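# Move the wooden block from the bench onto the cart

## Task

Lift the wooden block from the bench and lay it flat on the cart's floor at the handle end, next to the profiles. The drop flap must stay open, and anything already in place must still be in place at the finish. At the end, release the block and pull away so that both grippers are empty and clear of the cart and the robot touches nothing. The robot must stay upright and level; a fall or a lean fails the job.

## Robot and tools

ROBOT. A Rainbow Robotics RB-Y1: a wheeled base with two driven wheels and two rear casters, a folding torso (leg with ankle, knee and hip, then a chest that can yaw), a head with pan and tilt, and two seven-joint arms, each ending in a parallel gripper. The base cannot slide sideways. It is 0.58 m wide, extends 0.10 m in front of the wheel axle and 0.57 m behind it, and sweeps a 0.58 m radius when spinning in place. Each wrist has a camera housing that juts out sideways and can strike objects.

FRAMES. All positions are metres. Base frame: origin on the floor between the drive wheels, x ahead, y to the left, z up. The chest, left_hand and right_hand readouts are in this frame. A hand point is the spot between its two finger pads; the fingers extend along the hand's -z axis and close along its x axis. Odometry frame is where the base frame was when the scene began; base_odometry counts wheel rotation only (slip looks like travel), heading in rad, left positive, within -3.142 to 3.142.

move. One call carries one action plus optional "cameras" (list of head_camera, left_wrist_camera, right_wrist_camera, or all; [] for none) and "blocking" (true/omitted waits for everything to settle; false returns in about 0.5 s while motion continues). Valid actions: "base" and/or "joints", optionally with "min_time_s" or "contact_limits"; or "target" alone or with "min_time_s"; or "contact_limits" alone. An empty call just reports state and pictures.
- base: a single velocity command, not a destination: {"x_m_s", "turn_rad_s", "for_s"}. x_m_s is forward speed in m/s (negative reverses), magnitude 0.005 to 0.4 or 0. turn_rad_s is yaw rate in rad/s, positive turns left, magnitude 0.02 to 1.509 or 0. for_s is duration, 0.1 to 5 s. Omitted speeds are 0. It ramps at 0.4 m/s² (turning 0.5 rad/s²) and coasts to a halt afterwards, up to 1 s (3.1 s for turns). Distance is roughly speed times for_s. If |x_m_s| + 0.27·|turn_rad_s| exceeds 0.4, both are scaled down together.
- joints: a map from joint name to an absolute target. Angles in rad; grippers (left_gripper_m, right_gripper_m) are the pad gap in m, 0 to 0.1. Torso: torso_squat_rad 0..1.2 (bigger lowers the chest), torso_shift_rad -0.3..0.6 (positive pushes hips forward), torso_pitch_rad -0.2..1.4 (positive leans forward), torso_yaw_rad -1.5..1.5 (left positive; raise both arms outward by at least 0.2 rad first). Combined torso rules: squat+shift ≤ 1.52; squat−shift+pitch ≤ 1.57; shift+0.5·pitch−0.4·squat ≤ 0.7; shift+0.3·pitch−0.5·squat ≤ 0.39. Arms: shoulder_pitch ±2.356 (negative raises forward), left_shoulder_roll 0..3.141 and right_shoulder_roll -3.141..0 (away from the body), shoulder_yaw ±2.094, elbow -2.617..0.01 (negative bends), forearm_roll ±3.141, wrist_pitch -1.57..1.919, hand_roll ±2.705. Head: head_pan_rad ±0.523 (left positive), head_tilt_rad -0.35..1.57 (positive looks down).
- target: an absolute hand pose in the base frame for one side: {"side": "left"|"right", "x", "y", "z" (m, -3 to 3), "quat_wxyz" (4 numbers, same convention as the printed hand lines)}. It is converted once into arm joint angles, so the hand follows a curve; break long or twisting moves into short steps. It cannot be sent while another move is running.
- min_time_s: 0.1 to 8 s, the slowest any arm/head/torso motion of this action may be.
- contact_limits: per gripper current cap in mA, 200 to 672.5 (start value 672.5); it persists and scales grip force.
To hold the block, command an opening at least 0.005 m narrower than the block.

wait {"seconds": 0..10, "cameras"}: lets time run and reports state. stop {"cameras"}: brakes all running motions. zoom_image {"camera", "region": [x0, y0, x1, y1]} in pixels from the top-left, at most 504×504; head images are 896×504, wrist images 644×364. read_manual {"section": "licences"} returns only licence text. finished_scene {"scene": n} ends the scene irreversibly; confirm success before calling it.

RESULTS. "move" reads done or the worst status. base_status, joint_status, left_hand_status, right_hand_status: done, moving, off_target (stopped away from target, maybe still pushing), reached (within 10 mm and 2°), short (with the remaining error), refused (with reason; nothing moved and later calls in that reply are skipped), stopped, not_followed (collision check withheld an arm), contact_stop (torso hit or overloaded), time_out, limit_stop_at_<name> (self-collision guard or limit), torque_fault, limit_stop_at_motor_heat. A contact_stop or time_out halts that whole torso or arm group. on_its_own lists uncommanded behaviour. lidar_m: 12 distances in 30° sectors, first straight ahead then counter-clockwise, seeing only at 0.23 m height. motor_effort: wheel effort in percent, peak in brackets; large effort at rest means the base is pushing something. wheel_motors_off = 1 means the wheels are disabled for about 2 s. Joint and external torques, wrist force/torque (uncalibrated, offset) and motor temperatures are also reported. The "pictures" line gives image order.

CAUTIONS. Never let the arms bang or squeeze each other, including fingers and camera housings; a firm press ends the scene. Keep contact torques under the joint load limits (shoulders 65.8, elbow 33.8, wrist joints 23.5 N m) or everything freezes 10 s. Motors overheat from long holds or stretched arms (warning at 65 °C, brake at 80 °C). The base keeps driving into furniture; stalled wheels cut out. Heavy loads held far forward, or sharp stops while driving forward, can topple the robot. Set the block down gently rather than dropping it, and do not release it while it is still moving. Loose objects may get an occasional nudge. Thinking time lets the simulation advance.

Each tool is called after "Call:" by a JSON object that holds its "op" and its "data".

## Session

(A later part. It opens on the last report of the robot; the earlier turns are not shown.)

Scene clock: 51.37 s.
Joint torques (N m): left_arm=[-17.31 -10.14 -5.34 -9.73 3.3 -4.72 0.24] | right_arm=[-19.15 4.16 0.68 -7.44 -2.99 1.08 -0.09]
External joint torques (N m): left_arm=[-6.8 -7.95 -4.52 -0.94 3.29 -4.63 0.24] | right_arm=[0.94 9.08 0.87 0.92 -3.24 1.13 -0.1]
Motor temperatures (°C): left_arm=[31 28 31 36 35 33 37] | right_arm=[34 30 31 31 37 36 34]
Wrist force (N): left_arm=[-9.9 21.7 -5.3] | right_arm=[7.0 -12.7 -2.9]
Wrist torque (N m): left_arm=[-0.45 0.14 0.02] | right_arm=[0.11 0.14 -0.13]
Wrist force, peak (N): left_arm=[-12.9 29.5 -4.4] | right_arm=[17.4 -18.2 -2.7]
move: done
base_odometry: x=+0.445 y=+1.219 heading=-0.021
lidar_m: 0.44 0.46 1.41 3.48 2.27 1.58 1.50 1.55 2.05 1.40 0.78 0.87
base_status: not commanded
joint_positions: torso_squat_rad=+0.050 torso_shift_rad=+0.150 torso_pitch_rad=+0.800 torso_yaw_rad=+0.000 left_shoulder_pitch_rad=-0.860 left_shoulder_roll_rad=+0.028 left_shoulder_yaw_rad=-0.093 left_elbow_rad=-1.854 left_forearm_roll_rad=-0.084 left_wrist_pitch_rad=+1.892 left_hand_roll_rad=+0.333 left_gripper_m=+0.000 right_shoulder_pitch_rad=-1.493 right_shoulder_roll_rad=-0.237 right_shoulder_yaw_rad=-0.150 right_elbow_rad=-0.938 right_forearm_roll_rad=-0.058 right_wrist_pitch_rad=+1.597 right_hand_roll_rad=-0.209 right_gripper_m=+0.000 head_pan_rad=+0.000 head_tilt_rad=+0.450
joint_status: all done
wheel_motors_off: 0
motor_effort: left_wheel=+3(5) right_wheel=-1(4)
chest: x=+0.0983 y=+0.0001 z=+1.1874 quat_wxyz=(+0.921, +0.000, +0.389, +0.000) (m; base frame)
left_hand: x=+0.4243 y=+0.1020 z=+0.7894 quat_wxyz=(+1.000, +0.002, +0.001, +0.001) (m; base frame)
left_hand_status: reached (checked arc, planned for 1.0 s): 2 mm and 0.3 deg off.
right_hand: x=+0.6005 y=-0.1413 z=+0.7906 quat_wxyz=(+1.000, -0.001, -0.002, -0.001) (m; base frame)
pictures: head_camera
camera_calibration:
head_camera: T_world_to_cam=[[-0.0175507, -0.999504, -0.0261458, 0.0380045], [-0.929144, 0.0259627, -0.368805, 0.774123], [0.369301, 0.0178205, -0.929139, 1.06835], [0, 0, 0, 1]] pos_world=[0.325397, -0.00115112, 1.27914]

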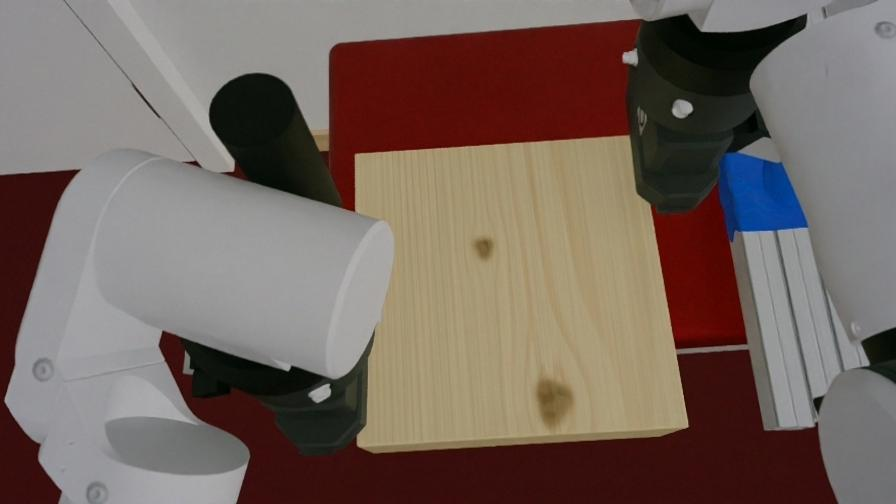

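Call:
{"op": "move", "data": {"target": {"side":"right","x":0.55,"y":-0.185,"z":0.79,"quat_wxyz":[1,0,0,0]}, "cameras": []}}

Call:
{"op": "move", "data": {"target": {"side":"right","x":0.48,"y":-0.18,"z":0.787,"quat_wxyz":[1,0,0,0]}, "cameras": []}}

Call:
{"op": "move", "data": {"base": {"x_m_s":0.05,"for_s":0.1}, "joints": {"left_shoulder_pitch_rad":-1.000,"left_shoulder_roll_rad":0.146,"left_shoulder_yaw_rad":0.056,"left_elbow_rad":-1.689,"left_forearm_roll_rad":0.032,"left_wrist_pitch_rad":1.853,"left_hand_roll_rad":0.244}, "cameras": []}}

Call:
{"op": "move", "data": {"joints": {"right_shoulder_pitch_rad":-1.037,"right_shoulder_roll_rad":-0.095,"right_shoulder_yaw_rad":-0.005,"right_elbow_rad":-1.643,"right_forearm_roll_rad":0.010,"right_wrist_pitch_rad":1.842,"right_hand_roll_rad":-0.299}, "min_time_s": 1.2, "cameras": ["head_camera"]}}

Call:
{"op": "move", "data": {"joints": {"left_shoulder_pitch_rad":-1.037,"left_shoulder_roll_rad":0.095,"left_shoulder_yaw_rad":0.005,"left_elbow_rad":-1.643,"left_forearm_roll_rad":-0.010,"left_wrist_pitch_rad":1.842,"left_hand_roll_rad":0.299}, "min_time_s": 1.2, "cameras": ["head_camera"]}}

Scene clock: 57.90 s.
Joint torques (N m): left_arm=[-12.98 -5.6 -2.7 -9.57 1.32 -1.74 0.29] | right_arm=[-17.01 -5.2 -2 -9.3 0.06 -0.15 -0.04]
External joint torques (N m): left_arm=[-2.45 -3.39 -1.87 -0.79 1.31 -1.65 0.29] | right_arm=[-0.75 -0.15 -1.44 -0.9 -0.17 -0.1 -0.04]
Motor temperatures (°C): left_arm=[31 28 31 36 35 33 37] | right_arm=[34 30 31 31 37 36 34]
Wrist force (N): left_arm=[-2.0 6.7 -8.5] | right_arm=[-0.4 1.7 -5.3]
Wrist torque (N m): left_arm=[-0.26 0.14 0.10] | right_arm=[-0.16 0.04 -0.08]
Wrist force, peak (N): left_arm=[-9.8 22.8 -5.2] | right_arm=[7.7 -12.9 -3.0]
move: done
base_odometry: x=+0.445 y=+1.219 heading=-0.021
lidar_m: 0.44 0.47 1.41 3.45 2.26 1.57 1.50 1.56 2.04 1.39 0.79 0.86
base_status: not commanded
joint_positions: torso_squat_rad=+0.050 torso_shift_rad=+0.150 torso_pitch_rad=+0.800 torso_yaw_rad=+0.000 left_shoulder_pitch_rad=-0.861 left_shoulder_roll_rad=+0.027 left_shoulder_yaw_rad=-0.094 left_elbow_rad=-1.854 left_forearm_roll_rad=-0.083 left_wrist_pitch_rad=+1.891 left_hand_roll_rad=+0.333 left_gripper_m=+0.000 right_shoulder_pitch_rad=-1.229 right_shoulder_roll_rad=-0.247 right_shoulder_yaw_rad=-0.177 right_elbow_rad=-1.351 right_forearm_roll_rad=-0.079 right_wrist_pitch_rad=+1.760 right_hand_roll_rad=-0.146 right_gripper_m=+0.000 head_pan_rad=+0.000 head_tilt_rad=+0.450
joint_status: all done
wheel_motors_off: 0
motor_effort: left_wheel=+4(5) right_wheel=-3(5)
chest: x=+0.0984 y=+0.0002 z=+1.1874 quat_wxyz=(+0.921, +0.000, +0.389, +0.000) (m; base frame)
left_hand: x=+0.4246 y=+0.1009 z=+0.7897 quat_wxyz=(+1.000, +0.001, +0.000, +0.000) (m; base frame)
right_hand: x=+0.5498 y=-0.1849 z=+0.7899 quat_wxyz=(+1.000, +0.000, +0.001, +0.000) (m; base frame)
right_hand_status: reached (checked arc, planned for 0.7 s): 0 mm and 0.1 deg off.
pictures: none
No camera images: "cameras" was empty.

Scene clock: 59.00 s.
Joint torques (N m): left_arm=[-12.29 -5.3 -2.53 -9.49 1.23 -1.36 0.25] | right_arm=[-12.86 -1.69 0.09 -9.22 0.24 -0.09 -0.17]
External joint torques (N m): left_arm=[-1.76 -3.08 -1.7 -0.71 1.22 -1.28 0.25] | right_arm=[-0.65 1.34 0.54 -0.89 0.01 -0.07 -0.17]
Motor temperatures (°C): left_arm=[31 28 31 36 35 33 37] | right_arm=[34 30 31 31 36 36 34]
Wrist force (N): left_arm=[-1.2 6.0 -8.5] | right_arm=[-0.4 2.1 -4.9]
Wrist torque (N m): left_arm=[-0.17 0.14 0.12] | right_arm=[-0.21 0.06 -0.06]
Wrist force, peak (N): left_arm=[-1.2 7.8 -10.1] | right_arm=[-0.5 1.5 -6.1]
move: done
base_odometry: x=+0.445 y=+1.219 heading=-0.021
lidar_m: 0.44 0.48 1.42 3.47 2.26 1.58 1.49 1.55 2.05 1.40 0.78 0.87
base_status: not commanded
joint_positions: torso_squat_rad=+0.050 torso_shift_rad=+0.150 torso_pitch_rad=+0.800 torso_yaw_rad=+0.000 left_shoulder_pitch_rad=-0.861 left_shoulder_roll_rad=+0.027 left_shoulder_yaw_rad=-0.094 left_elbow_rad=-1.854 left_forearm_roll_rad=-0.083 left_wrist_pitch_rad=+1.891 left_hand_roll_rad=+0.333 left_gripper_m=+0.000 right_shoulder_pitch_rad=-0.989 right_shoulder_roll_rad=-0.178 right_shoulder_yaw_rad=-0.128 right_elbow_rad=-1.692 right_forearm_roll_rad=-0.057 right_wrist_pitch_rad=+1.866 right_hand_roll_rad=-0.173 right_gripper_m=+0.000 head_pan_rad=+0.000 head_tilt_rad=+0.450
joint_status: all done
wheel_motors_off: 0
motor_effort: left_wheel=+3(5) right_wheel=+0(4)
chest: x=+0.0984 y=+0.0002 z=+1.1874 quat_wxyz=(+0.921, +0.000, +0.389, +0.000) (m; base frame)
left_hand: x=+0.4247 y=+0.1008 z=+0.7898 quat_wxyz=(+1.000, +0.001, +0.000, +0.000) (m; base frame)
right_hand: x=+0.4801 y=-0.1799 z=+0.7871 quat_wxyz=(+1.000, +0.000, +0.006, -0.001) (m; base frame)
right_hand_status: reached (checked arc, planned for 0.7 s): 0 mm and 0.7 deg off.
pictures: none
No camera images: "cameras" was empty.

Scene clock: 59.90 s.
Joint torques (N m): left_arm=[-11.7 -0.22 0.69 -7.97 0.1 -0.33 -0.14] | right_arm=[-12.43 -2.31 -0.12 -9 0.22 0.11 -0.15]
External joint torques (N m): left_arm=[1.3 -1.69 0.38 0.9 0.08 -0.23 -0.14] | right_arm=[-0.22 0.71 0.32 -0.66 -0.01 0.13 -0.15]
Motor temperatures (°C): left_arm=[31 28 31 36 35 33 37] | right_arm=[34 30 31 31 36 36 34]
Wrist force (N): left_arm=[0.7 1.5 -8.1] | right_arm=[-0.7 1.3 -5.2]
Wrist torque (N m): left_arm=[-0.33 0.15 0.10] | right_arm=[-0.13 0.01 -0.06]
Wrist force, peak (N): left_arm=[-3.1 5.8 -7.1] | right_arm=[0.1 1.8 -5.9]
move: done
base_odometry: x=+0.449 y=+1.219 heading=-0.021
lidar_m: 0.45 0.45 1.41 3.46 2.28 1.59 1.49 1.56 2.05 1.37 0.79 0.85
base_status: done (sent for 0.1 of 0.1 s)
joint_positions: torso_squat_rad=+0.050 torso_shift_rad=+0.150 torso_pitch_rad=+0.800 torso_yaw_rad=+0.000 left_shoulder_pitch_rad=-1.000 left_shoulder_roll_rad=+0.146 left_shoulder_yaw_rad=+0.056 left_elbow_rad=-1.689 left_forearm_roll_rad=+0.032 left_wrist_pitch_rad=+1.853 left_hand_roll_rad=+0.244 left_gripper_m=+0.000 right_shoulder_pitch_rad=-0.989 right_shoulder_roll_rad=-0.178 right_shoulder_yaw_rad=-0.128 right_elbow_rad=-1.692 right_forearm_roll_rad=-0.057 right_wrist_pitch_rad=+1.866 right_hand_roll_rad=-0.173 right_gripper_m=+0.000 head_pan_rad=+0.000 head_tilt_rad=+0.450
joint_status: all done
wheel_motors_off: 0
motor_effort: left_wheel=+2(23) right_wheel=-2(30)
chest: x=+0.0984 y=+0.0001 z=+1.1874 quat_wxyz=(+0.921, +0.000, +0.389, +0.000) (m; base frame)
left_hand: x=+0.4798 y=+0.1503 z=+0.7878 quat_wxyz=(+1.000, +0.000, -0.001, +0.001) (m; base frame)
right_hand: x=+0.4801 y=-0.1799 z=+0.7871 quat_wxyz=(+1.000, +0.001, +0.006, -0.001) (m; base frame)
pictures: none
No camera images: "cameras" was empty.

Scene clock: 61.40 s.
Joint torques (N m): left_arm=[-11.87 0 0.34 -7.96 0.13 -0.32 0.01] | right_arm=[-16.91 5.41 2.18 -8.74 -1.09 -0.9 -0.4]
External joint torques (N m): left_arm=[1.13 -1.47 0.03 0.91 0.11 -0.22 0.01] | right_arm=[-3.85 5.78 2.01 -0.37 -1.33 -0.86 -0.4]
Motor temperatures (°C): left_arm=[31 28 31 36 35 33 37] | right_arm=[34 30 31 31 36 36 34]
Wrist force (N): left_arm=[0.6 1.3 -7.6] | right_arm=[-3.1 -5.8 -4.3]
Wrist torque (N m): left_arm=[-0.31 0.16 0.08] | right_arm=[0.02 0.00 -0.02]
Wrist force, peak (N): left_arm=[0.8 1.0 -8.7] | right_arm=[-3.0 -12.5 -0.7]
move: done
base_odometry: x=+0.449 y=+1.219 heading=-0.021
lidar_m: 0.45 0.47 1.41 3.45 2.26 1.59 1.50 1.56 2.04 1.37 0.78 0.86
base_status: not commanded
joint_positions: torso_squat_rad=+0.050 torso_shift_rad=+0.150 torso_pitch_rad=+0.800 torso_yaw_rad=+0.000 left_shoulder_pitch_rad=-1.000 left_shoulder_roll_rad=+0.146 left_shoulder_yaw_rad=+0.056 left_elbow_rad=-1.689 left_forearm_roll_rad=+0.032 left_wrist_pitch_rad=+1.853 left_hand_roll_rad=+0.244 left_gripper_m=+0.000 right_shoulder_pitch_rad=-1.036 right_shoulder_roll_rad=-0.096 right_shoulder_yaw_rad=-0.006 right_elbow_rad=-1.643 right_forearm_roll_rad=+0.010 right_wrist_pitch_rad=+1.842 right_hand_roll_rad=-0.299 right_gripper_m=+0.000 head_pan_rad=+0.000 head_tilt_rad=+0.450
joint_status: all done
wheel_motors_off: 0
motor_effort: left_wheel=+0(3) right_wheel=+1(4)
chest: x=+0.0984 y=+0.0000 z=+1.1874 quat_wxyz=(+0.921, +0.000, +0.389, +0.000) (m; base frame)
left_hand: x=+0.4798 y=+0.1501 z=+0.7878 quat_wxyz=(+1.000, +0.000, -0.001, +0.000) (m; base frame)
right_hand: x=+0.4800 y=-0.1180 z=+0.7869 quat_wxyz=(+1.000, -0.001, +0.000, -0.001) (m; base frame)
pictures: head_camera
camera_calibration:
head_camera: T_world_to_cam=[[-0.0177758, -0.999501, -0.0261186, 0.0378431], [-0.929189, 0.0261595, -0.368679, 0.774038], [0.369178, 0.0177155, -0.92919, 1.06833], [0, 0, 0, 1]] pos_world=[0.325496, -0.00135027, 1.27904]

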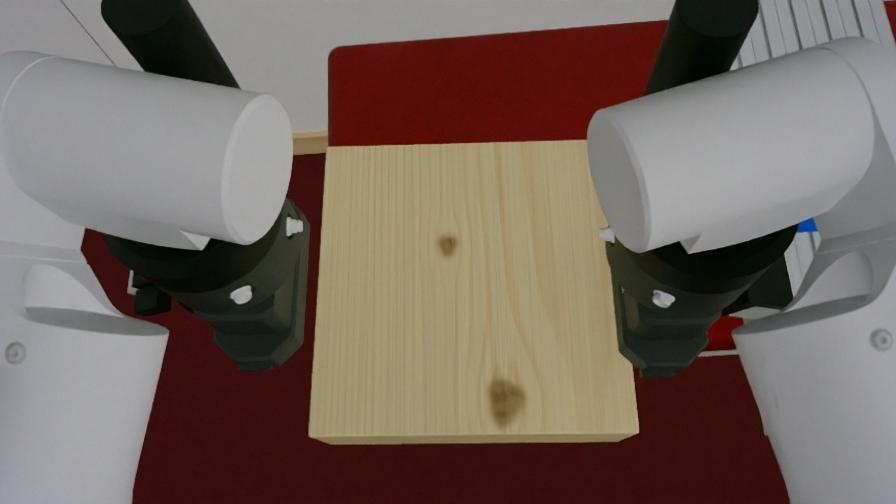

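Scene clock: 62.90 s.
Joint torques (N m): left_arm=[-23.08 -32.94 -18.11 -8.11 15.19 -6.43 0.46] | right_arm=[-22.85 28 10.37 -11.26 -11.55 -3.43 -0.23]
External joint torques (N m): left_arm=[-9.52 -33.2 -18.06 0.77 15.19 -6.34 0.46] | right_arm=[-9.8 28.52 10.25 -2.9 -11.8 -3.4 -0.23]
Motor temperatures (°C): left_arm=[31 28 31 36 35 33 37] | right_arm=[34 30 31 31 37 36 34]
Wrist force (N): left_arm=[-1.9 73.0 6.7] | right_arm=[-1.1 -57.5 -6.2]
Wrist torque (N m): left_arm=[-0.77 0.17 -0.19] | right_arm=[0.78 -0.02 0.00]
Wrist force, peak (N): left_arm=[-1.8 74.3 7.2] | right_arm=[-0.4 -57.9 -6.0]
move: done
base_odometry: x=+0.449 y=+1.219 heading=-0.021
lidar_m: 0.45 0.47 1.43 3.46 2.25 1.59 1.49 1.57 2.04 1.36 0.76 0.87
base_status: not commanded
joint_positions: torso_squat_rad=+0.050 torso_shift_rad=+0.150 torso_pitch_rad=+0.799 torso_yaw_rad=+0.000 left_shoulder_pitch_rad=-1.035 left_shoulder_roll_rad=+0.103 left_shoulder_yaw_rad=+0.010 left_elbow_rad=-1.643 left_forearm_roll_rad=-0.014 left_wrist_pitch_rad=+1.844 left_hand_roll_rad=+0.299 left_gripper_m=+0.000 right_shoulder_pitch_rad=-1.035 right_shoulder_roll_rad=-0.102 right_shoulder_yaw_rad=-0.008 right_elbow_rad=-1.642 right_forearm_roll_rad=+0.013 right_wrist_pitch_rad=+1.843 right_hand_roll_rad=-0.299 right_gripper_m=+0.000 head_pan_rad=+0.000 head_tilt_rad=+0.450
joint_status: all done
wheel_motors_off: 0
motor_effort: left_wheel=+4(5) right_wheel=-4(5)
chest: x=+0.0981 y=+0.0002 z=+1.1875 quat_wxyz=(+0.921, +0.000, +0.389, +0.000) (m; base frame)
left_hand: x=+0.4806 y=+0.1236 z=+0.7868 quat_wxyz=(+1.000, +0.006, -0.001, +0.004) (m; base frame)
right_hand: x=+0.4803 y=-0.1218 z=+0.7866 quat_wxyz=(+1.000, -0.005, +0.000, -0.002) (m; base frame)
pictures: head_camera
camera_calibration:
head_camera: T_world_to_cam=[[-0.0174097, -0.999505, -0.0262074, 0.0381341], [-0.92903, 0.0258601, -0.369101, 0.774219], [0.369596, 0.0179215, -0.92902, 1.0683], [0, 0, 0, 1]] pos_world=[0.325096, -0.00105168, 1.27924]

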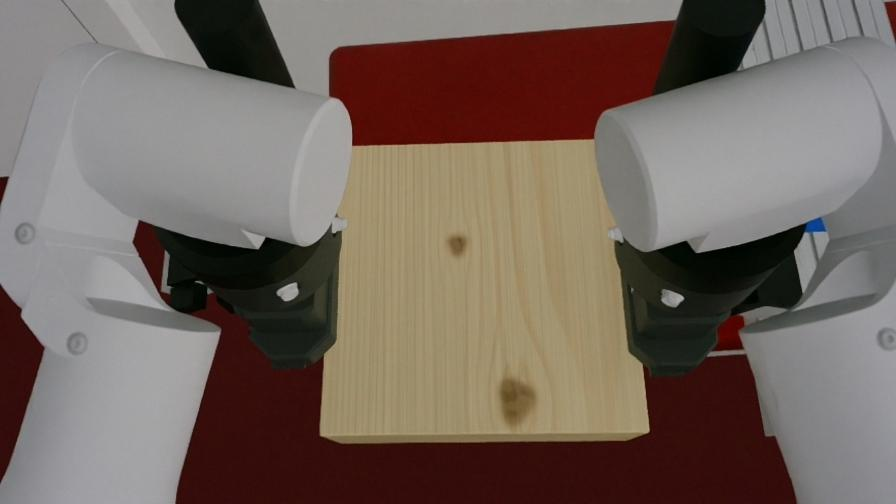

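Call:
{"op": "move", "data": {"joints": {"torso_pitch_rad":0.7}, "min_time_s": 1.5, "cameras": ["head_camera","left_wrist_camera"]}}

Scene clock: 66.10 s.
Joint torques (N m): left_arm=[-27 -28.36 -15.23 -13.52 13.83 -4.41 0.52] | right_arm=[-29.99 28.1 10.59 -15.59 -11.83 -4.41 -0.17]
External joint torques (N m): left_arm=[-11.9 -29.19 -15.44 -4.6 13.88 -4.13 0.53] | right_arm=[-15.39 29.23 10.7 -7.18 -12.13 -4.19 -0.17]
Motor temperatures (°C): left_arm=[31 29 31 36 36 33 37] | right_arm=[35 31 31 31 37 36 34]
Wrist force (N): left_arm=[2.4 61.1 -18.7] | right_arm=[-3.1 -58.7 -18.5]
Wrist torque (N m): left_arm=[-0.36 0.03 -0.21] | right_arm=[0.56 0.09 0.36]
Wrist force, peak (N): left_arm=[-2.5 73.7 7.2] | right_arm=[-0.4 -60.0 -18.9]
move: done
base_odometry: x=+0.449 y=+1.219 heading=-0.021
lidar_m: 0.44 0.45 1.42 3.47 2.26 1.58 1.50 1.56 2.04 1.38 0.78 0.87
base_status: not commanded
joint_positions: torso_squat_rad=+0.050 torso_shift_rad=+0.150 torso_pitch_rad=+0.701 torso_yaw_rad=+0.000 left_shoulder_pitch_rad=-1.034 left_shoulder_roll_rad=+0.102 left_shoulder_yaw_rad=+0.009 left_elbow_rad=-1.642 left_forearm_roll_rad=-0.013 left_wrist_pitch_rad=+1.843 left_hand_roll_rad=+0.299 left_gripper_m=+0.000 right_shoulder_pitch_rad=-1.033 right_shoulder_roll_rad=-0.102 right_shoulder_yaw_rad=-0.008 right_elbow_rad=-1.641 right_forearm_roll_rad=+0.013 right_wrist_pitch_rad=+1.843 right_hand_roll_rad=-0.299 right_gripper_m=+0.000 head_pan_rad=+0.000 head_tilt_rad=+0.450
joint_status: all done
wheel_motors_off: 0
motor_effort: left_wheel=+3(5) right_wheel=-4(5)
chest: x=+0.0762 y=+0.0002 z=+1.2082 quat_wxyz=(+0.939, +0.000, +0.343, +0.000) (m; base frame)
left_hand: x=+0.4957 y=+0.1230 z=+0.8464 quat_wxyz=(+0.999, +0.005, -0.049, +0.004) (m; base frame)
right_hand: x=+0.4953 y=-0.1225 z=+0.8461 quat_wxyz=(+0.999, -0.005, -0.048, -0.003) (m; base frame)
pictures: head_camera, left_wrist_camera
camera_calibration:
head_camera: T_world_to_cam=[[-0.0147927, -0.999507, -0.0277051, 0.0398072], [-0.888196, 0.0258609, -0.458737, 0.866743], [0.459227, 0.0178216, -0.88814, 1.03943], [0, 0, 0, 1]] pos_world=[0.293093, -0.00115143, 1.32187]
left_wrist_camera: T_world_to_cam=[[0.995445, 0.0338163, 0.0891416, -0.573635], [-0.010075, -0.892438, 0.451058, -0.237975], [0.0948065, -0.449902, -0.888032, 0.83249], [0, 0, 0, 1]] pos_world=[0.489699, 0.181559, 0.897752]

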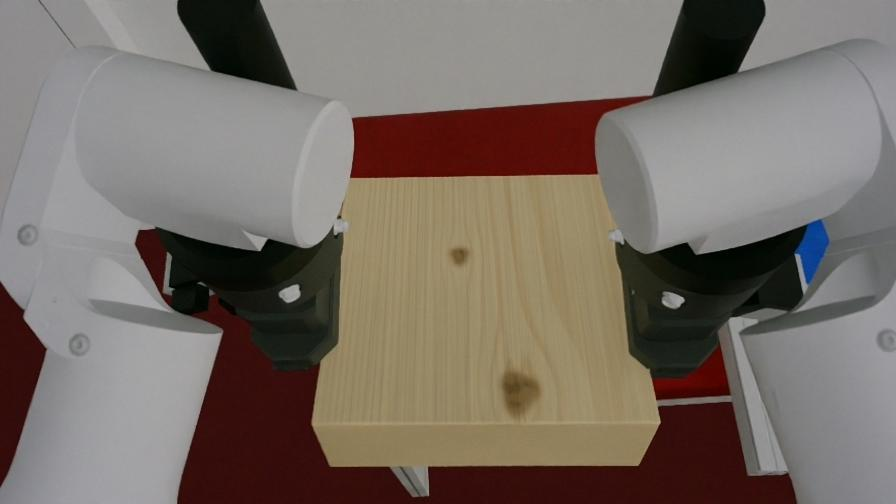

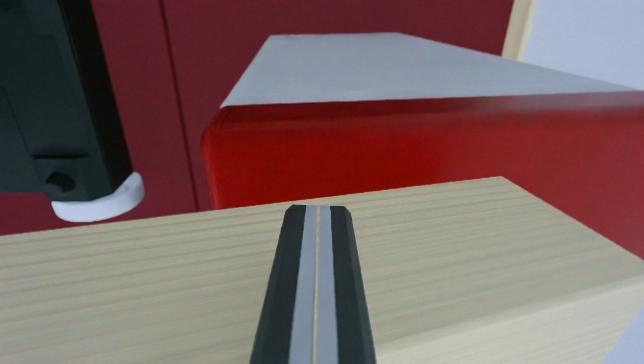

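Call:
{"op": "move", "data": {"joints": {"torso_pitch_rad":0.8}, "min_time_s": 1.5, "cameras": []}}

Call:
{"op": "move", "data": {"joints": {"left_shoulder_pitch_rad":-1.000,"left_shoulder_roll_rad":0.146,"left_shoulder_yaw_rad":0.056,"left_elbow_rad":-1.689,"left_forearm_roll_rad":0.032,"left_wrist_pitch_rad":1.853,"left_hand_roll_rad":0.244,"right_shoulder_pitch_rad":-1.000,"right_shoulder_roll_rad":-0.146,"right_shoulder_yaw_rad":-0.056,"right_elbow_rad":-1.689,"right_forearm_roll_rad":-0.032,"right_wrist_pitch_rad":1.853,"right_hand_roll_rad":-0.244}, "min_time_s": 0.8, "cameras": ["head_camera"]}}

Call:
{"op": "move", "data": {"base": {"x_m_s":0.05,"for_s":0.267}, "cameras": []}}

Call:
{"op": "move", "data": {"joints": {"left_shoulder_pitch_rad":-1.037,"left_shoulder_roll_rad":0.095,"left_shoulder_yaw_rad":0.005,"left_elbow_rad":-1.643,"left_forearm_roll_rad":-0.010,"left_wrist_pitch_rad":1.842,"left_hand_roll_rad":0.299,"right_shoulder_pitch_rad":-1.037,"right_shoulder_roll_rad":-0.095,"right_shoulder_yaw_rad":-0.005,"right_elbow_rad":-1.643,"right_forearm_roll_rad":0.010,"right_wrist_pitch_rad":1.842,"right_hand_roll_rad":-0.299}, "min_time_s": 1.2, "cameras": []}}

Call:
{"op": "move", "data": {"joints": {"torso_pitch_rad":0.7}, "min_time_s": 1.5, "cameras": ["head_camera","left_wrist_camera"]}}

Scene clock: 72.30 s.
Joint torques (N m): left_arm=[-21.89 -29.29 -15.38 -9.2 14 -5.23 0.54] | right_arm=[-24.15 29.88 11.35 -9.62 -12.46 -4.94 -0.33]
External joint torques (N m): left_arm=[-8.31 -29.52 -15.32 -0.32 14 -5.14 0.54] | right_arm=[-11.09 30.42 11.24 -1.26 -12.71 -4.9 -0.33]
Motor temperatures (°C): left_arm=[31 29 32 36 37 33 37] | right_arm=[35 31 31 31 39 37 34]
Wrist force (N): left_arm=[-1.1 67.1 7.0] | right_arm=[-7.1 -64.2 9.2]
Wrist torque (N m): left_arm=[-0.71 0.14 -0.16] | right_arm=[0.96 -0.26 0.06]
Wrist force, peak (N): left_arm=[-1.1 68.3 7.4] | right_arm=[-6.4 -64.9 10.7]
move: done
base_odometry: x=+0.449 y=+1.219 heading=-0.021
lidar_m: 0.44 0.46 1.40 3.46 2.26 1.59 1.50 1.55 2.04 1.37 0.77 0.87
base_status: not commanded
joint_positions: torso_squat_rad=+0.050 torso_shift_rad=+0.149 torso_pitch_rad=+0.799 torso_yaw_rad=+0.000 left_shoulder_pitch_rad=-1.035 left_shoulder_roll_rad=+0.102 left_shoulder_yaw_rad=+0.009 left_elbow_rad=-1.643 left_forearm_roll_rad=-0.014 left_wrist_pitch_rad=+1.843 left_hand_roll_rad=+0.299 left_gripper_m=+0.000 right_shoulder_pitch_rad=-1.034 right_shoulder_roll_rad=-0.102 right_shoulder_yaw_rad=-0.008 right_elbow_rad=-1.643 right_forearm_roll_rad=+0.013 right_wrist_pitch_rad=+1.843 right_hand_roll_rad=-0.299 right_gripper_m=+0.000 head_pan_rad=+0.000 head_tilt_rad=+0.450
joint_status: all done
wheel_motors_off: 0
motor_effort: left_wheel=+5(5) right_wheel=-1(5)
chest: x=+0.0977 y=+0.0002 z=+1.1877 quat_wxyz=(+0.921, +0.000, +0.389, +0.000) (m; base frame)
left_hand: x=+0.4805 y=+0.1227 z=+0.7873 quat_wxyz=(+1.000, +0.005, -0.001, +0.003) (m; base frame)
right_hand: x=+0.4802 y=-0.1224 z=+0.7871 quat_wxyz=(+1.000, -0.005, -0.001, -0.003) (m; base frame)
pictures: none
No camera images: "cameras" was empty.

Scene clock: 73.40 s.
Joint torques (N m): left_arm=[-11.53 1.01 1.97 -9.15 0.24 0.02 -0.31] | right_arm=[-11.31 -2.55 -2.11 -9.66 -0.23 0.15 0.24]
External joint torques (N m): left_arm=[1.48 -0.45 1.66 -0.28 0.22 0.12 -0.31] | right_arm=[1.17 -0.8 -1.87 -1.3 -0.46 0.2 0.24]
Motor temperatures (°C): left_arm=[31 29 32 36 37 33 37] | right_arm=[35 31 31 31 38 37 34]
Wrist force (N): left_arm=[1.4 2.2 -7.5] | right_arm=[-0.1 1.9 -5.4]
Wrist torque (N m): left_arm=[-0.42 0.24 0.09] | right_arm=[-0.20 0.08 -0.10]
Wrist force, peak (N): left_arm=[-0.7 67.4 6.3] | right_arm=[-6.6 -63.5 8.8]
move: done
base_odometry: x=+0.449 y=+1.219 heading=-0.021
lidar_m: 0.44 0.45 1.41 3.47 2.27 1.59 1.50 1.55 2.06 1.38 0.78 0.85
base_status: not commanded
joint_positions: torso_squat_rad=+0.050 torso_shift_rad=+0.150 torso_pitch_rad=+0.800 torso_yaw_rad=+0.000 left_shoulder_pitch_rad=-1.000 left_shoulder_roll_rad=+0.146 left_shoulder_yaw_rad=+0.056 left_elbow_rad=-1.689 left_forearm_roll_rad=+0.032 left_wrist_pitch_rad=+1.853 left_hand_roll_rad=+0.244 left_gripper_m=+0.000 right_shoulder_pitch_rad=-1.000 right_shoulder_roll_rad=-0.146 right_shoulder_yaw_rad=-0.056 right_elbow_rad=-1.689 right_forearm_roll_rad=-0.032 right_wrist_pitch_rad=+1.853 right_hand_roll_rad=-0.244 right_gripper_m=+0.000 head_pan_rad=+0.000 head_tilt_rad=+0.450
joint_status: all done
wheel_motors_off: 0
motor_effort: left_wheel=+3(5) right_wheel=-2(3)
chest: x=+0.0983 y=+0.0002 z=+1.1874 quat_wxyz=(+0.921, +0.000, +0.389, +0.000) (m; base frame)
left_hand: x=+0.4797 y=+0.1501 z=+0.7879 quat_wxyz=(+1.000, +0.000, -0.001, +0.000) (m; base frame)
right_hand: x=+0.4796 y=-0.1497 z=+0.7879 quat_wxyz=(+1.000, +0.000, -0.001, +0.000) (m; base frame)
pictures: head_camera
camera_calibration:
head_camera: T_world_to_cam=[[-0.0175479, -0.999504, -0.026146, 0.0380021], [-0.92911, 0.0259619, -0.368892, 0.77413], [0.369388, 0.0178192, -0.929105, 1.06831], [0, 0, 0, 1]] pos_world=[0.325296, -0.00115112, 1.27914]

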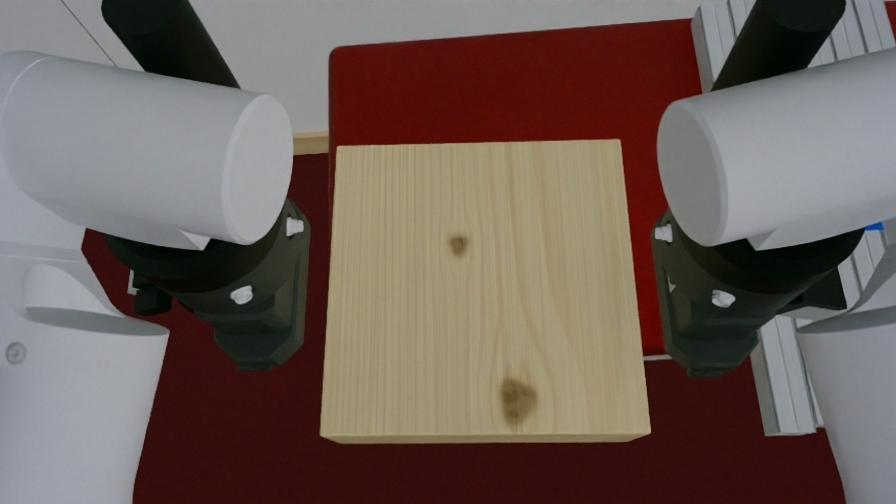

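Scene clock: 74.27 s.
Joint torques (N m): left_arm=[-11.85 1 1.86 -8.64 0.28 -0.14 -0.32] | right_arm=[-11.79 -2.55 -2.29 -9.28 -0.04 0.09 0.16]
External joint torques (N m): left_arm=[1.16 -0.46 1.56 0.23 0.26 -0.04 -0.32] | right_arm=[0.69 -0.8 -2.05 -0.92 -0.27 0.14 0.16]
Motor temperatures (°C): left_arm=[31 29 32 36 37 33 37] | right_arm=[35 31 31 31 38 37 34]
Wrist force (N): left_arm=[0.9 2.2 -7.8] | right_arm=[-0.2 2.0 -5.6]
Wrist torque (N m): left_arm=[-0.41 0.19 0.10] | right_arm=[-0.19 0.07 -0.06]
Wrist force, peak (N): left_arm=[0.8 1.9 -8.2] | right_arm=[-0.5 2.1 -5.9]
move: done
base_odometry: x=+0.462 y=+1.219 heading=-0.021
lidar_m: 0.42 0.44 1.39 3.41 2.27 1.61 1.51 1.57 2.08 1.33 0.77 0.86
base_status: done (sent for 0.27 of 0.27 s)
joint_positions: torso_squat_rad=+0.050 torso_shift_rad=+0.150 torso_pitch_rad=+0.800 torso_yaw_rad=+0.000 left_shoulder_pitch_rad=-1.000 left_shoulder_roll_rad=+0.146 left_shoulder_yaw_rad=+0.056 left_elbow_rad=-1.689 left_forearm_roll_rad=+0.032 left_wrist_pitch_rad=+1.853 left_hand_roll_rad=+0.244 left_gripper_m=+0.000 right_shoulder_pitch_rad=-1.000 right_shoulder_roll_rad=-0.146 right_shoulder_yaw_rad=-0.056 right_elbow_rad=-1.689 right_forearm_roll_rad=-0.032 right_wrist_pitch_rad=+1.853 right_hand_roll_rad=-0.244 right_gripper_m=+0.000 head_pan_rad=+0.000 head_tilt_rad=+0.450
joint_status: not commanded
wheel_motors_off: 0
motor_effort: left_wheel=+1(23) right_wheel=-4(21)
chest: x=+0.0984 y=+0.0002 z=+1.1874 quat_wxyz=(+0.921, +0.000, +0.389, +0.000) (m; base frame)
left_hand: x=+0.4797 y=+0.1501 z=+0.7877 quat_wxyz=(+1.000, +0.000, -0.001, +0.000) (m; base frame)
right_hand: x=+0.4796 y=-0.1497 z=+0.7877 quat_wxyz=(+1.000, +0.000, -0.001, +0.000) (m; base frame)
pictures: none
No camera images: "cameras" was empty.

Scene clock: 75.77 s.
Joint torques (N m): left_arm=[-24.32 -29.27 -16.07 -9.5 13.52 -6.38 0.51] | right_arm=[-26.61 31.13 13.55 -10.7 -11.91 -5.53 -0.39]
External joint torques (N m): left_arm=[-10.76 -29.5 -16.01 -0.62 13.52 -6.29 0.51] | right_arm=[-13.57 31.68 13.44 -2.34 -12.17 -5.5 -0.39]
Motor temperatures (°C): left_arm=[31 29 32 36 37 33 37] | right_arm=[35 31 31 31 38 37 34]
Wrist force (N): left_arm=[-4.7 67.7 2.7] | right_arm=[-8.3 -61.2 2.1]
Wrist torque (N m): left_arm=[-0.87 0.32 -0.25] | right_arm=[0.85 -0.09 0.07]
Wrist force, peak (N): left_arm=[-5.4 68.8 2.6] | right_arm=[-8.0 -62.3 1.4]
move: done
base_odometry: x=+0.462 y=+1.219 heading=-0.021
lidar_m: 0.43 0.45 1.41 3.43 2.28 1.61 1.51 1.56 2.06 1.32 0.77 0.86
base_status: not commanded
joint_positions: torso_squat_rad=+0.050 torso_shift_rad=+0.150 torso_pitch_rad=+0.799 torso_yaw_rad=+0.000 left_shoulder_pitch_rad=-1.034 left_shoulder_roll_rad=+0.102 left_shoulder_yaw_rad=+0.009 left_elbow_rad=-1.643 left_forearm_roll_rad=-0.013 left_wrist_pitch_rad=+1.844 left_hand_roll_rad=+0.299 left_gripper_m=+0.000 right_shoulder_pitch_rad=-1.034 right_shoulder_roll_rad=-0.103 right_shoulder_yaw_rad=-0.009 right_elbow_rad=-1.643 right_forearm_roll_rad=+0.013 right_wrist_pitch_rad=+1.843 right_hand_roll_rad=-0.299 right_gripper_m=+0.000 head_pan_rad=+0.000 head_tilt_rad=+0.450
joint_status: all done
wheel_motors_off: 0
motor_effort: left_wheel=+3(3) right_wheel=-3(3)
chest: x=+0.0980 y=+0.0002 z=+1.1876 quat_wxyz=(+0.921, +0.000, +0.389, +0.000) (m; base frame)
left_hand: x=+0.4802 y=+0.1229 z=+0.7867 quat_wxyz=(+1.000, +0.005, +0.000, +0.003) (m; base frame)
right_hand: x=+0.4800 y=-0.1228 z=+0.7865 quat_wxyz=(+1.000, -0.005, +0.000, -0.003) (m; base frame)
pictures: none
No camera images: "cameras" was empty.

Scene clock: 77.57 s.
Joint torques (N m): left_arm=[-27.16 -28.04 -14.91 -13.58 13.4 -4.6 0.43] | right_arm=[-29.32 30.52 13.29 -15.29 -11.89 -4.21 -0.36]
External joint torques (N m): left_arm=[-12.06 -28.87 -15.13 -4.66 13.46 -4.33 0.43] | right_arm=[-14.72 31.67 13.41 -6.88 -12.19 -4 -0.36]
Motor temperatures (°C): left_arm=[31 29 32 36 37 33 37] | right_arm=[35 31 31 31 39 37 34]
Wrist force (N): left_arm=[2.8 60.5 -18.9] | right_arm=[-1.7 -56.5 -18.5]
Wrist torque (N m): left_arm=[-0.51 0.18 -0.20] | right_arm=[0.42 0.00 0.26]
Wrist force, peak (N): left_arm=[-5.3 68.6 3.2] | right_arm=[-7.6 -61.0 -1.2]
move: done
base_odometry: x=+0.462 y=+1.219 heading=-0.021
lidar_m: 0.43 0.45 1.38 3.42 2.28 1.61 1.52 1.57 2.06 1.33 0.77 0.87
base_status: not commanded
joint_positions: torso_squat_rad=+0.050 torso_shift_rad=+0.150 torso_pitch_rad=+0.701 torso_yaw_rad=+0.000 left_shoulder_pitch_rad=-1.034 left_shoulder_roll_rad=+0.102 left_shoulder_yaw_rad=+0.009 left_elbow_rad=-1.642 left_forearm_roll_rad=-0.013 left_wrist_pitch_rad=+1.843 left_hand_roll_rad=+0.299 left_gripper_m=+0.000 right_shoulder_pitch_rad=-1.033 right_shoulder_roll_rad=-0.103 right_shoulder_yaw_rad=-0.008 right_elbow_rad=-1.641 right_forearm_roll_rad=+0.013 right_wrist_pitch_rad=+1.843 right_hand_roll_rad=-0.299 right_gripper_m=+0.000 head_pan_rad=+0.000 head_tilt_rad=+0.450
joint_status: all done
wheel_motors_off: 0
motor_effort: left_wheel=+2(4) right_wheel=-1(4)
chest: x=+0.0763 y=+0.0002 z=+1.2082 quat_wxyz=(+0.939, +0.000, +0.343, +0.000) (m; base frame)
left_hand: x=+0.4957 y=+0.1229 z=+0.8464 quat_wxyz=(+0.999, +0.005, -0.049, +0.004) (m; base frame)
right_hand: x=+0.4955 y=-0.1229 z=+0.8461 quat_wxyz=(+0.999, -0.005, -0.048, -0.003) (m; base frame)
pictures: head_camera, left_wrist_camera
camera_calibration:
head_camera: T_world_to_cam=[[-0.0148821, -0.999504, -0.0277495, 0.0398924], [-0.888195, 0.0259607, -0.458733, 0.866737], [0.459226, 0.0178201, -0.888141, 1.03943], [0, 0, 0, 1]] pos_world=[0.293092, -0.00115113, 1.32187]
left_wrist_camera: T_world_to_cam=[[0.995462, 0.0336471, 0.0890124, -0.573485], [-0.0101801, -0.892379, 0.451172, -0.23808], [0.0946135, -0.450031, -0.887987, 0.832434], [0, 0, 0, 1]] pos_world=[0.489699, 0.18146, 0.897652]

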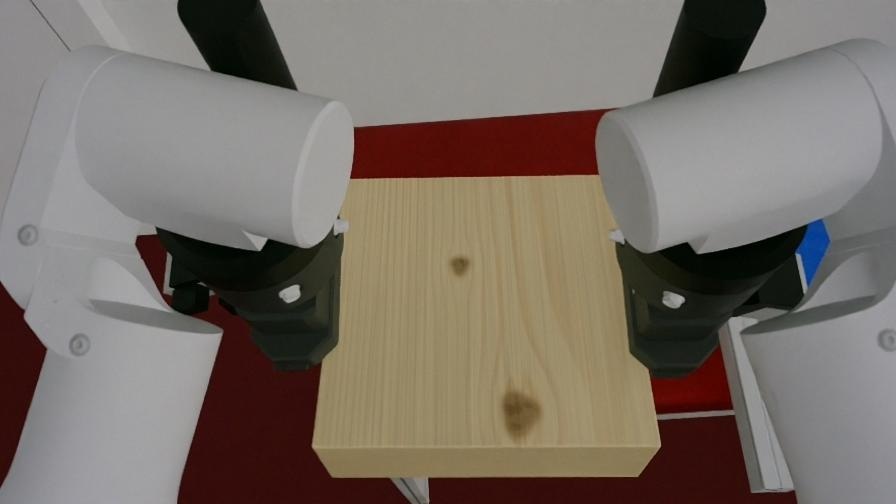

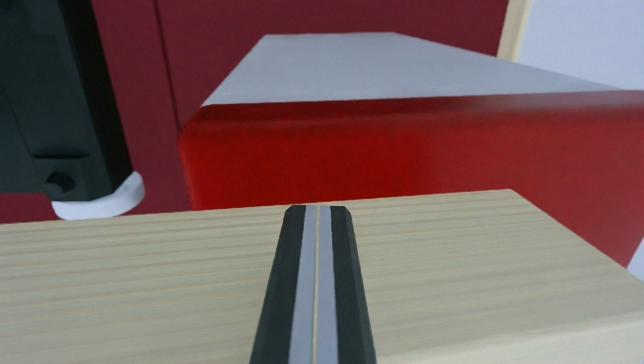

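Call:
{"op": "move", "data": {"base": {"x_m_s":-0.4,"for_s":1.125}, "cameras": []}}

Call:
{"op": "move", "data": {"base": {"turn_rad_s":-0.8,"for_s":1.937}, "cameras": ["head_camera"]}}

Call:
{"op": "move", "data": {"base": {"x_m_s":0.4,"for_s":3.77}, "cameras": []}}

Call:
{"op": "move", "data": {"base": {"turn_rad_s":0.8,"for_s":1.963}, "cameras": []}}

Call:
{"op": "move", "data": {"base": {"x_m_s":0.3,"for_s":1.2}, "cameras": ["head_camera","left_wrist_camera","right_wrist_camera"]}}

Scene clock: 85.97 s.
Joint torques (N m): left_arm=[-27.91 -27.51 -14.72 -13.93 13.34 -4.46 0.64] | right_arm=[-30.64 30.19 13.11 -15.71 -11.84 -4.24 -0.37]
External joint torques (N m): left_arm=[-12.81 -28.34 -14.93 -5.01 13.39 -4.19 0.64] | right_arm=[-16.05 31.33 13.23 -7.3 -12.14 -4.03 -0.37]
Motor temperatures (°C): left_arm=[32 29 32 36 38 33 37] | right_arm=[35 32 32 32 40 37 34]
Wrist force (N): left_arm=[2.5 61.1 -19.0] | right_arm=[-1.8 -56.7 -19.4]
Wrist torque (N m): left_arm=[-0.45 0.16 -0.24] | right_arm=[0.41 0.06 0.29]
Wrist force, peak (N): left_arm=[2.5 62.3 -19.9] | right_arm=[-1.8 -57.4 -18.8]
move: done
base_odometry: x=+0.009 y=+1.228 heading=-0.019
lidar_m: 0.88 1.53 2.01 4.37 1.61 1.11 1.05 1.11 1.45 3.50 1.35 1.11
base_status: done (sent for 1.13 of 1.13 s)
joint_positions: torso_squat_rad=+0.050 torso_shift_rad=+0.150 torso_pitch_rad=+0.701 torso_yaw_rad=+0.000 left_shoulder_pitch_rad=-1.034 left_shoulder_roll_rad=+0.102 left_shoulder_yaw_rad=+0.009 left_elbow_rad=-1.642 left_forearm_roll_rad=-0.013 left_wrist_pitch_rad=+1.843 left_hand_roll_rad=+0.299 left_gripper_m=+0.000 right_shoulder_pitch_rad=-1.033 right_shoulder_roll_rad=-0.103 right_shoulder_yaw_rad=-0.008 right_elbow_rad=-1.641 right_forearm_roll_rad=+0.013 right_wrist_pitch_rad=+1.843 right_hand_roll_rad=-0.299 right_gripper_m=+0.000 head_pan_rad=+0.000 head_tilt_rad=+0.450
joint_status: not commanded
wheel_motors_off: 0
motor_effort: left_wheel=+17(34) right_wheel=-18(41)
chest: x=+0.0763 y=+0.0001 z=+1.2082 quat_wxyz=(+0.939, +0.000, +0.343, +0.000) (m; base frame)
left_hand: x=+0.4956 y=+0.1228 z=+0.8463 quat_wxyz=(+0.999, +0.005, -0.049, +0.004) (m; base frame)
right_hand: x=+0.4954 y=-0.1229 z=+0.8460 quat_wxyz=(+0.999, -0.006, -0.048, -0.003) (m; base frame)
pictures: none
No camera images: "cameras" was empty.

Scene clock: 89.87 s.
Joint torques (N m): left_arm=[-28.11 -27.34 -14.6 -13.88 13.33 -4.28 0.52] | right_arm=[-30.45 30.22 12.85 -15.81 -11.87 -4.29 -0.44]
External joint torques (N m): left_arm=[-13.02 -28.17 -14.81 -4.96 13.39 -4.01 0.53] | right_arm=[-15.86 31.36 12.97 -7.39 -12.16 -4.08 -0.44]
Motor temperatures (°C): left_arm=[32 29 32 36 38 33 37] | right_arm=[35 32 32 32 40 37 34]
Wrist force (N): left_arm=[2.4 61.5 -19.1] | right_arm=[-2.9 -57.4 -19.2]
Wrist torque (N m): left_arm=[-0.55 0.14 -0.24] | right_arm=[0.43 -0.11 0.26]
Wrist force, peak (N): left_arm=[3.2 62.6 -19.5] | right_arm=[-2.7 -58.1 -19.5]
move: done
base_odometry: x=+0.009 y=+1.228 heading=-1.565
lidar_m: 3.65 1.35 1.11 0.87 1.53 2.01 4.36 1.60 1.14 1.07 1.10 1.46
base_status: done (sent for 1.93 of 1.93 s)
joint_positions: torso_squat_rad=+0.050 torso_shift_rad=+0.150 torso_pitch_rad=+0.701 torso_yaw_rad=+0.000 left_shoulder_pitch_rad=-1.034 left_shoulder_roll_rad=+0.102 left_shoulder_yaw_rad=+0.009 left_elbow_rad=-1.642 left_forearm_roll_rad=-0.013 left_wrist_pitch_rad=+1.843 left_hand_roll_rad=+0.299 left_gripper_m=+0.000 right_shoulder_pitch_rad=-1.033 right_shoulder_roll_rad=-0.103 right_shoulder_yaw_rad=-0.008 right_elbow_rad=-1.641 right_forearm_roll_rad=+0.013 right_wrist_pitch_rad=+1.843 right_hand_roll_rad=-0.299 right_gripper_m=+0.000 head_pan_rad=+0.000 head_tilt_rad=+0.450
joint_status: not commanded
wheel_motors_off: 0
motor_effort: left_wheel=+18(40) right_wheel=-6(40)
chest: x=+0.0763 y=+0.0001 z=+1.2082 quat_wxyz=(+0.939, +0.000, +0.343, +0.000) (m; base frame)
left_hand: x=+0.4957 y=+0.1227 z=+0.8463 quat_wxyz=(+0.999, +0.005, -0.049, +0.004) (m; base frame)
right_hand: x=+0.4954 y=-0.1229 z=+0.8460 quat_wxyz=(+0.999, -0.005, -0.048, -0.003) (m; base frame)
pictures: head_camera
camera_calibration:
head_camera: T_world_to_cam=[[-0.0149715, -0.999502, -0.0277939, 0.0398792], [-0.888194, 0.0260605, -0.458729, 0.866822], [0.459224, 0.0178185, -0.888142, 1.03939], [0, 0, 0, 1]] pos_world=[0.293192, -0.00125082, 1.32187]

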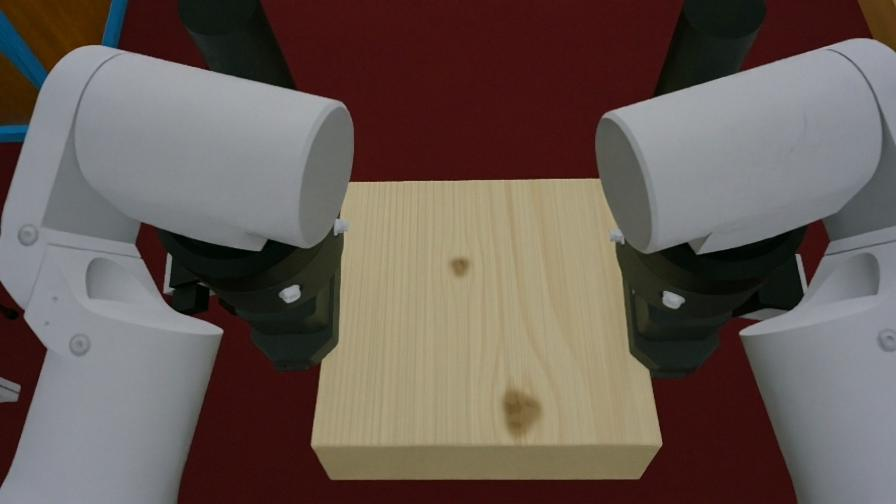

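Scene clock: 95.07 s.
Joint torques (N m): left_arm=[-27.99 -27.61 -14.39 -13.95 13.29 -4.35 0.58] | right_arm=[-30.78 29.88 12.82 -16 -11.85 -4.07 -0.44]
External joint torques (N m): left_arm=[-12.9 -28.43 -14.6 -5.03 13.35 -4.08 0.59] | right_arm=[-16.19 31.02 12.94 -7.59 -12.15 -3.86 -0.44]
Motor temperatures (°C): left_arm=[32 29 32 37 39 33 37] | right_arm=[36 32 32 32 41 37 34]
Wrist force (N): left_arm=[2.5 61.6 -19.7] | right_arm=[-2.5 -57.3 -19.4]
Wrist torque (N m): left_arm=[-0.50 0.12 -0.25] | right_arm=[0.43 -0.03 0.28]
Wrist force, peak (N): left_arm=[3.0 62.8 -19.9] | right_arm=[-3.3 -58.3 -18.6]
move: done
base_odometry: x=+0.017 y=-0.279 heading=-1.565
lidar_m: 3.43 1.13 0.80 0.76 0.78 1.80 4.71 1.50 1.07 1.01 1.03 1.37
base_status: done (sent for 3.77 of 3.77 s)
joint_positions: torso_squat_rad=+0.050 torso_shift_rad=+0.150 torso_pitch_rad=+0.701 torso_yaw_rad=+0.000 left_shoulder_pitch_rad=-1.034 left_shoulder_roll_rad=+0.102 left_shoulder_yaw_rad=+0.009 left_elbow_rad=-1.642 left_forearm_roll_rad=-0.013 left_wrist_pitch_rad=+1.843 left_hand_roll_rad=+0.299 left_gripper_m=+0.000 right_shoulder_pitch_rad=-1.033 right_shoulder_roll_rad=-0.103 right_shoulder_yaw_rad=-0.008 right_elbow_rad=-1.641 right_forearm_roll_rad=+0.013 right_wrist_pitch_rad=+1.843 right_hand_roll_rad=-0.299 right_gripper_m=+0.000 head_pan_rad=+0.000 head_tilt_rad=+0.450
joint_status: not commanded
wheel_motors_off: 0
motor_effort: left_wheel=+1(43) right_wheel=-1(28)
chest: x=+0.0763 y=+0.0001 z=+1.2082 quat_wxyz=(+0.939, +0.000, +0.343, +0.000) (m; base frame)
left_hand: x=+0.4957 y=+0.1227 z=+0.8463 quat_wxyz=(+0.999, +0.005, -0.049, +0.003) (m; base frame)
right_hand: x=+0.4954 y=-0.1229 z=+0.8459 quat_wxyz=(+0.999, -0.005, -0.048, -0.003) (m; base frame)
pictures: none
No camera images: "cameras" was empty.

Scene clock: 98.97 s.
Joint torques (N m): left_arm=[-27.72 -27.59 -14.42 -14.04 13.44 -4.28 0.5] | right_arm=[-30.75 30.17 12.76 -15.77 -11.97 -4.19 -0.33]
External joint torques (N m): left_arm=[-12.63 -28.42 -14.63 -5.12 13.5 -4.01 0.51] | right_arm=[-16.15 31.31 12.87 -7.36 -12.27 -3.98 -0.33]
Motor temperatures (°C): left_arm=[32 29 32 37 39 33 37] | right_arm=[36 32 32 32 41 37 34]
Wrist force (N): left_arm=[2.2 61.5 -19.2] | right_arm=[-2.3 -57.4 -19.3]
Wrist torque (N m): left_arm=[-0.45 0.12 -0.27] | right_arm=[0.44 -0.01 0.28]
Wrist force, peak (N): left_arm=[3.0 63.0 -19.2] | right_arm=[-2.5 -58.5 -19.5]
move: done
base_odometry: x=+0.017 y=-0.279 heading=+0.007
lidar_m: 0.77 0.81 1.81 4.37 1.46 1.05 0.99 1.04 1.41 3.59 1.12 0.81
base_status: done (sent for 1.97 of 1.97 s)
joint_positions: torso_squat_rad=+0.050 torso_shift_rad=+0.150 torso_pitch_rad=+0.701 torso_yaw_rad=+0.000 left_shoulder_pitch_rad=-1.034 left_shoulder_roll_rad=+0.102 left_shoulder_yaw_rad=+0.009 left_elbow_rad=-1.642 left_forearm_roll_rad=-0.013 left_wrist_pitch_rad=+1.843 left_hand_roll_rad=+0.299 left_gripper_m=+0.000 right_shoulder_pitch_rad=-1.033 right_shoulder_roll_rad=-0.103 right_shoulder_yaw_rad=-0.008 right_elbow_rad=-1.641 right_forearm_roll_rad=+0.013 right_wrist_pitch_rad=+1.843 right_hand_roll_rad=-0.299 right_gripper_m=+0.000 head_pan_rad=+0.000 head_tilt_rad=+0.450
joint_status: not commanded
wheel_motors_off: 0
motor_effort: left_wheel=-4(36) right_wheel=+14(33)
chest: x=+0.0763 y=+0.0001 z=+1.2082 quat_wxyz=(+0.939, +0.000, +0.343, +0.000) (m; base frame)
left_hand: x=+0.4957 y=+0.1227 z=+0.8463 quat_wxyz=(+0.999, +0.005, -0.049, +0.003) (m; base frame)
right_hand: x=+0.4954 y=-0.1229 z=+0.8459 quat_wxyz=(+0.999, -0.005, -0.048, -0.003) (m; base frame)
pictures: none
No camera images: "cameras" was empty.

Scene clock: 101.27 s.
Joint torques (N m): left_arm=[-27.84 -27.28 -14.73 -13.96 13.35 -4.35 0.48] | right_arm=[-30.58 29.92 12.61 -15.82 -11.94 -4.17 -0.37]
External joint torques (N m): left_arm=[-12.75 -28.11 -14.94 -5.04 13.4 -4.08 0.48] | right_arm=[-15.99 31.06 12.73 -7.41 -12.23 -3.96 -0.37]
Motor temperatures (°C): left_arm=[32 29 32 37 39 33 37] | right_arm=[36 32 32 32 41 37 34]
Wrist force (N): left_arm=[2.5 61.9 -18.9] | right_arm=[-2.6 -57.3 -19.3]
Wrist torque (N m): left_arm=[-0.48 0.19 -0.21] | right_arm=[0.42 -0.02 0.29]
Wrist force, peak (N): left_arm=[3.2 62.5 -19.4] | right_arm=[-1.5 -58.1 -18.8]
move: done
base_odometry: x=+0.377 y=-0.276 heading=+0.007
lidar_m: 0.40 0.42 0.92 4.29 1.99 1.42 1.36 1.42 1.90 4.85 0.59 0.43
base_status: done (sent for 1.2 of 1.2 s)
joint_positions: torso_squat_rad=+0.050 torso_shift_rad=+0.150 torso_pitch_rad=+0.701 torso_yaw_rad=+0.000 left_shoulder_pitch_rad=-1.034 left_shoulder_roll_rad=+0.102 left_shoulder_yaw_rad=+0.009 left_elbow_rad=-1.642 left_forearm_roll_rad=-0.013 left_wrist_pitch_rad=+1.843 left_hand_roll_rad=+0.299 left_gripper_m=+0.000 right_shoulder_pitch_rad=-1.033 right_shoulder_roll_rad=-0.103 right_shoulder_yaw_rad=-0.008 right_elbow_rad=-1.641 right_forearm_roll_rad=+0.013 right_wrist_pitch_rad=+1.843 right_hand_roll_rad=-0.299 right_gripper_m=+0.000 head_pan_rad=+0.000 head_tilt_rad=+0.450
joint_status: not commanded
wheel_motors_off: 0
motor_effort: left_wheel=-2(26) right_wheel=+1(43)
chest: x=+0.0763 y=+0.0001 z=+1.2082 quat_wxyz=(+0.939, +0.000, +0.343, +0.000) (m; base frame)
left_hand: x=+0.4957 y=+0.1227 z=+0.8463 quat_wxyz=(+0.999, +0.005, -0.049, +0.003) (m; base frame)
right_hand: x=+0.4954 y=-0.1229 z=+0.8459 quat_wxyz=(+0.999, -0.005, -0.048, -0.003) (m; base frame)
pictures: head_camera, left_wrist_camera, right_wrist_camera
camera_calibration:
head_camera: T_world_to_cam=[[-0.0148848, -0.999504, -0.02775, 0.0397954], [-0.888236, 0.0259617, -0.458653, 0.866735], [0.459146, 0.0178216, -0.888182, 1.03946], [0, 0, 0, 1]] pos_world=[0.293192, -0.00125113, 1.32187]
left_wrist_camera: T_world_to_cam=[[0.99549, 0.033428, 0.0887874, -0.57324], [-0.010282, -0.892341, 0.451245, -0.238236], [0.0943128, -0.450123, -0.887972, 0.832406], [0, 0, 0, 1]] pos_world=[0.489699, 0.18126, 0.897553]
right_wrist_camera: T_world_to_cam=[[-0.99225, -0.0231567, -0.122083, 0.590681], [-0.0807004, 0.867175, 0.491421, -0.242001], [0.0944875, 0.497465, -0.862323, 0.815946], [0, 0, 0, 1]] pos_world=[0.489477, -0.182369, 0.894646]

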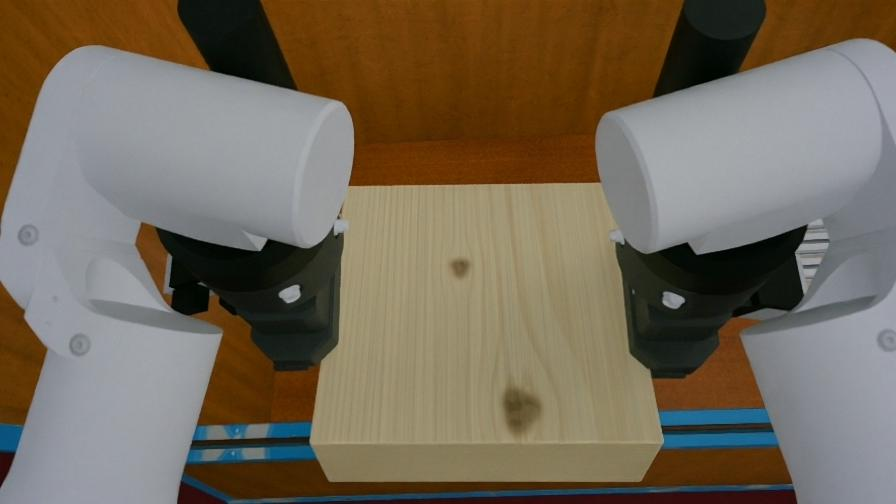

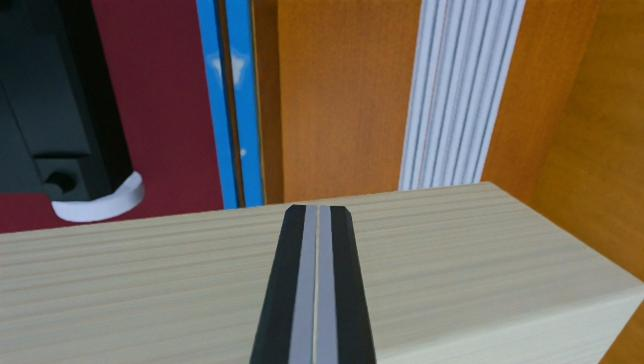

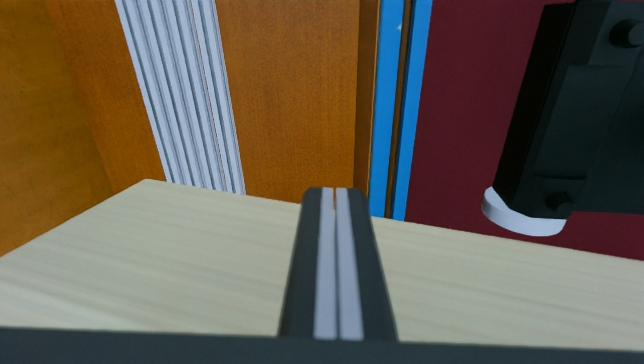

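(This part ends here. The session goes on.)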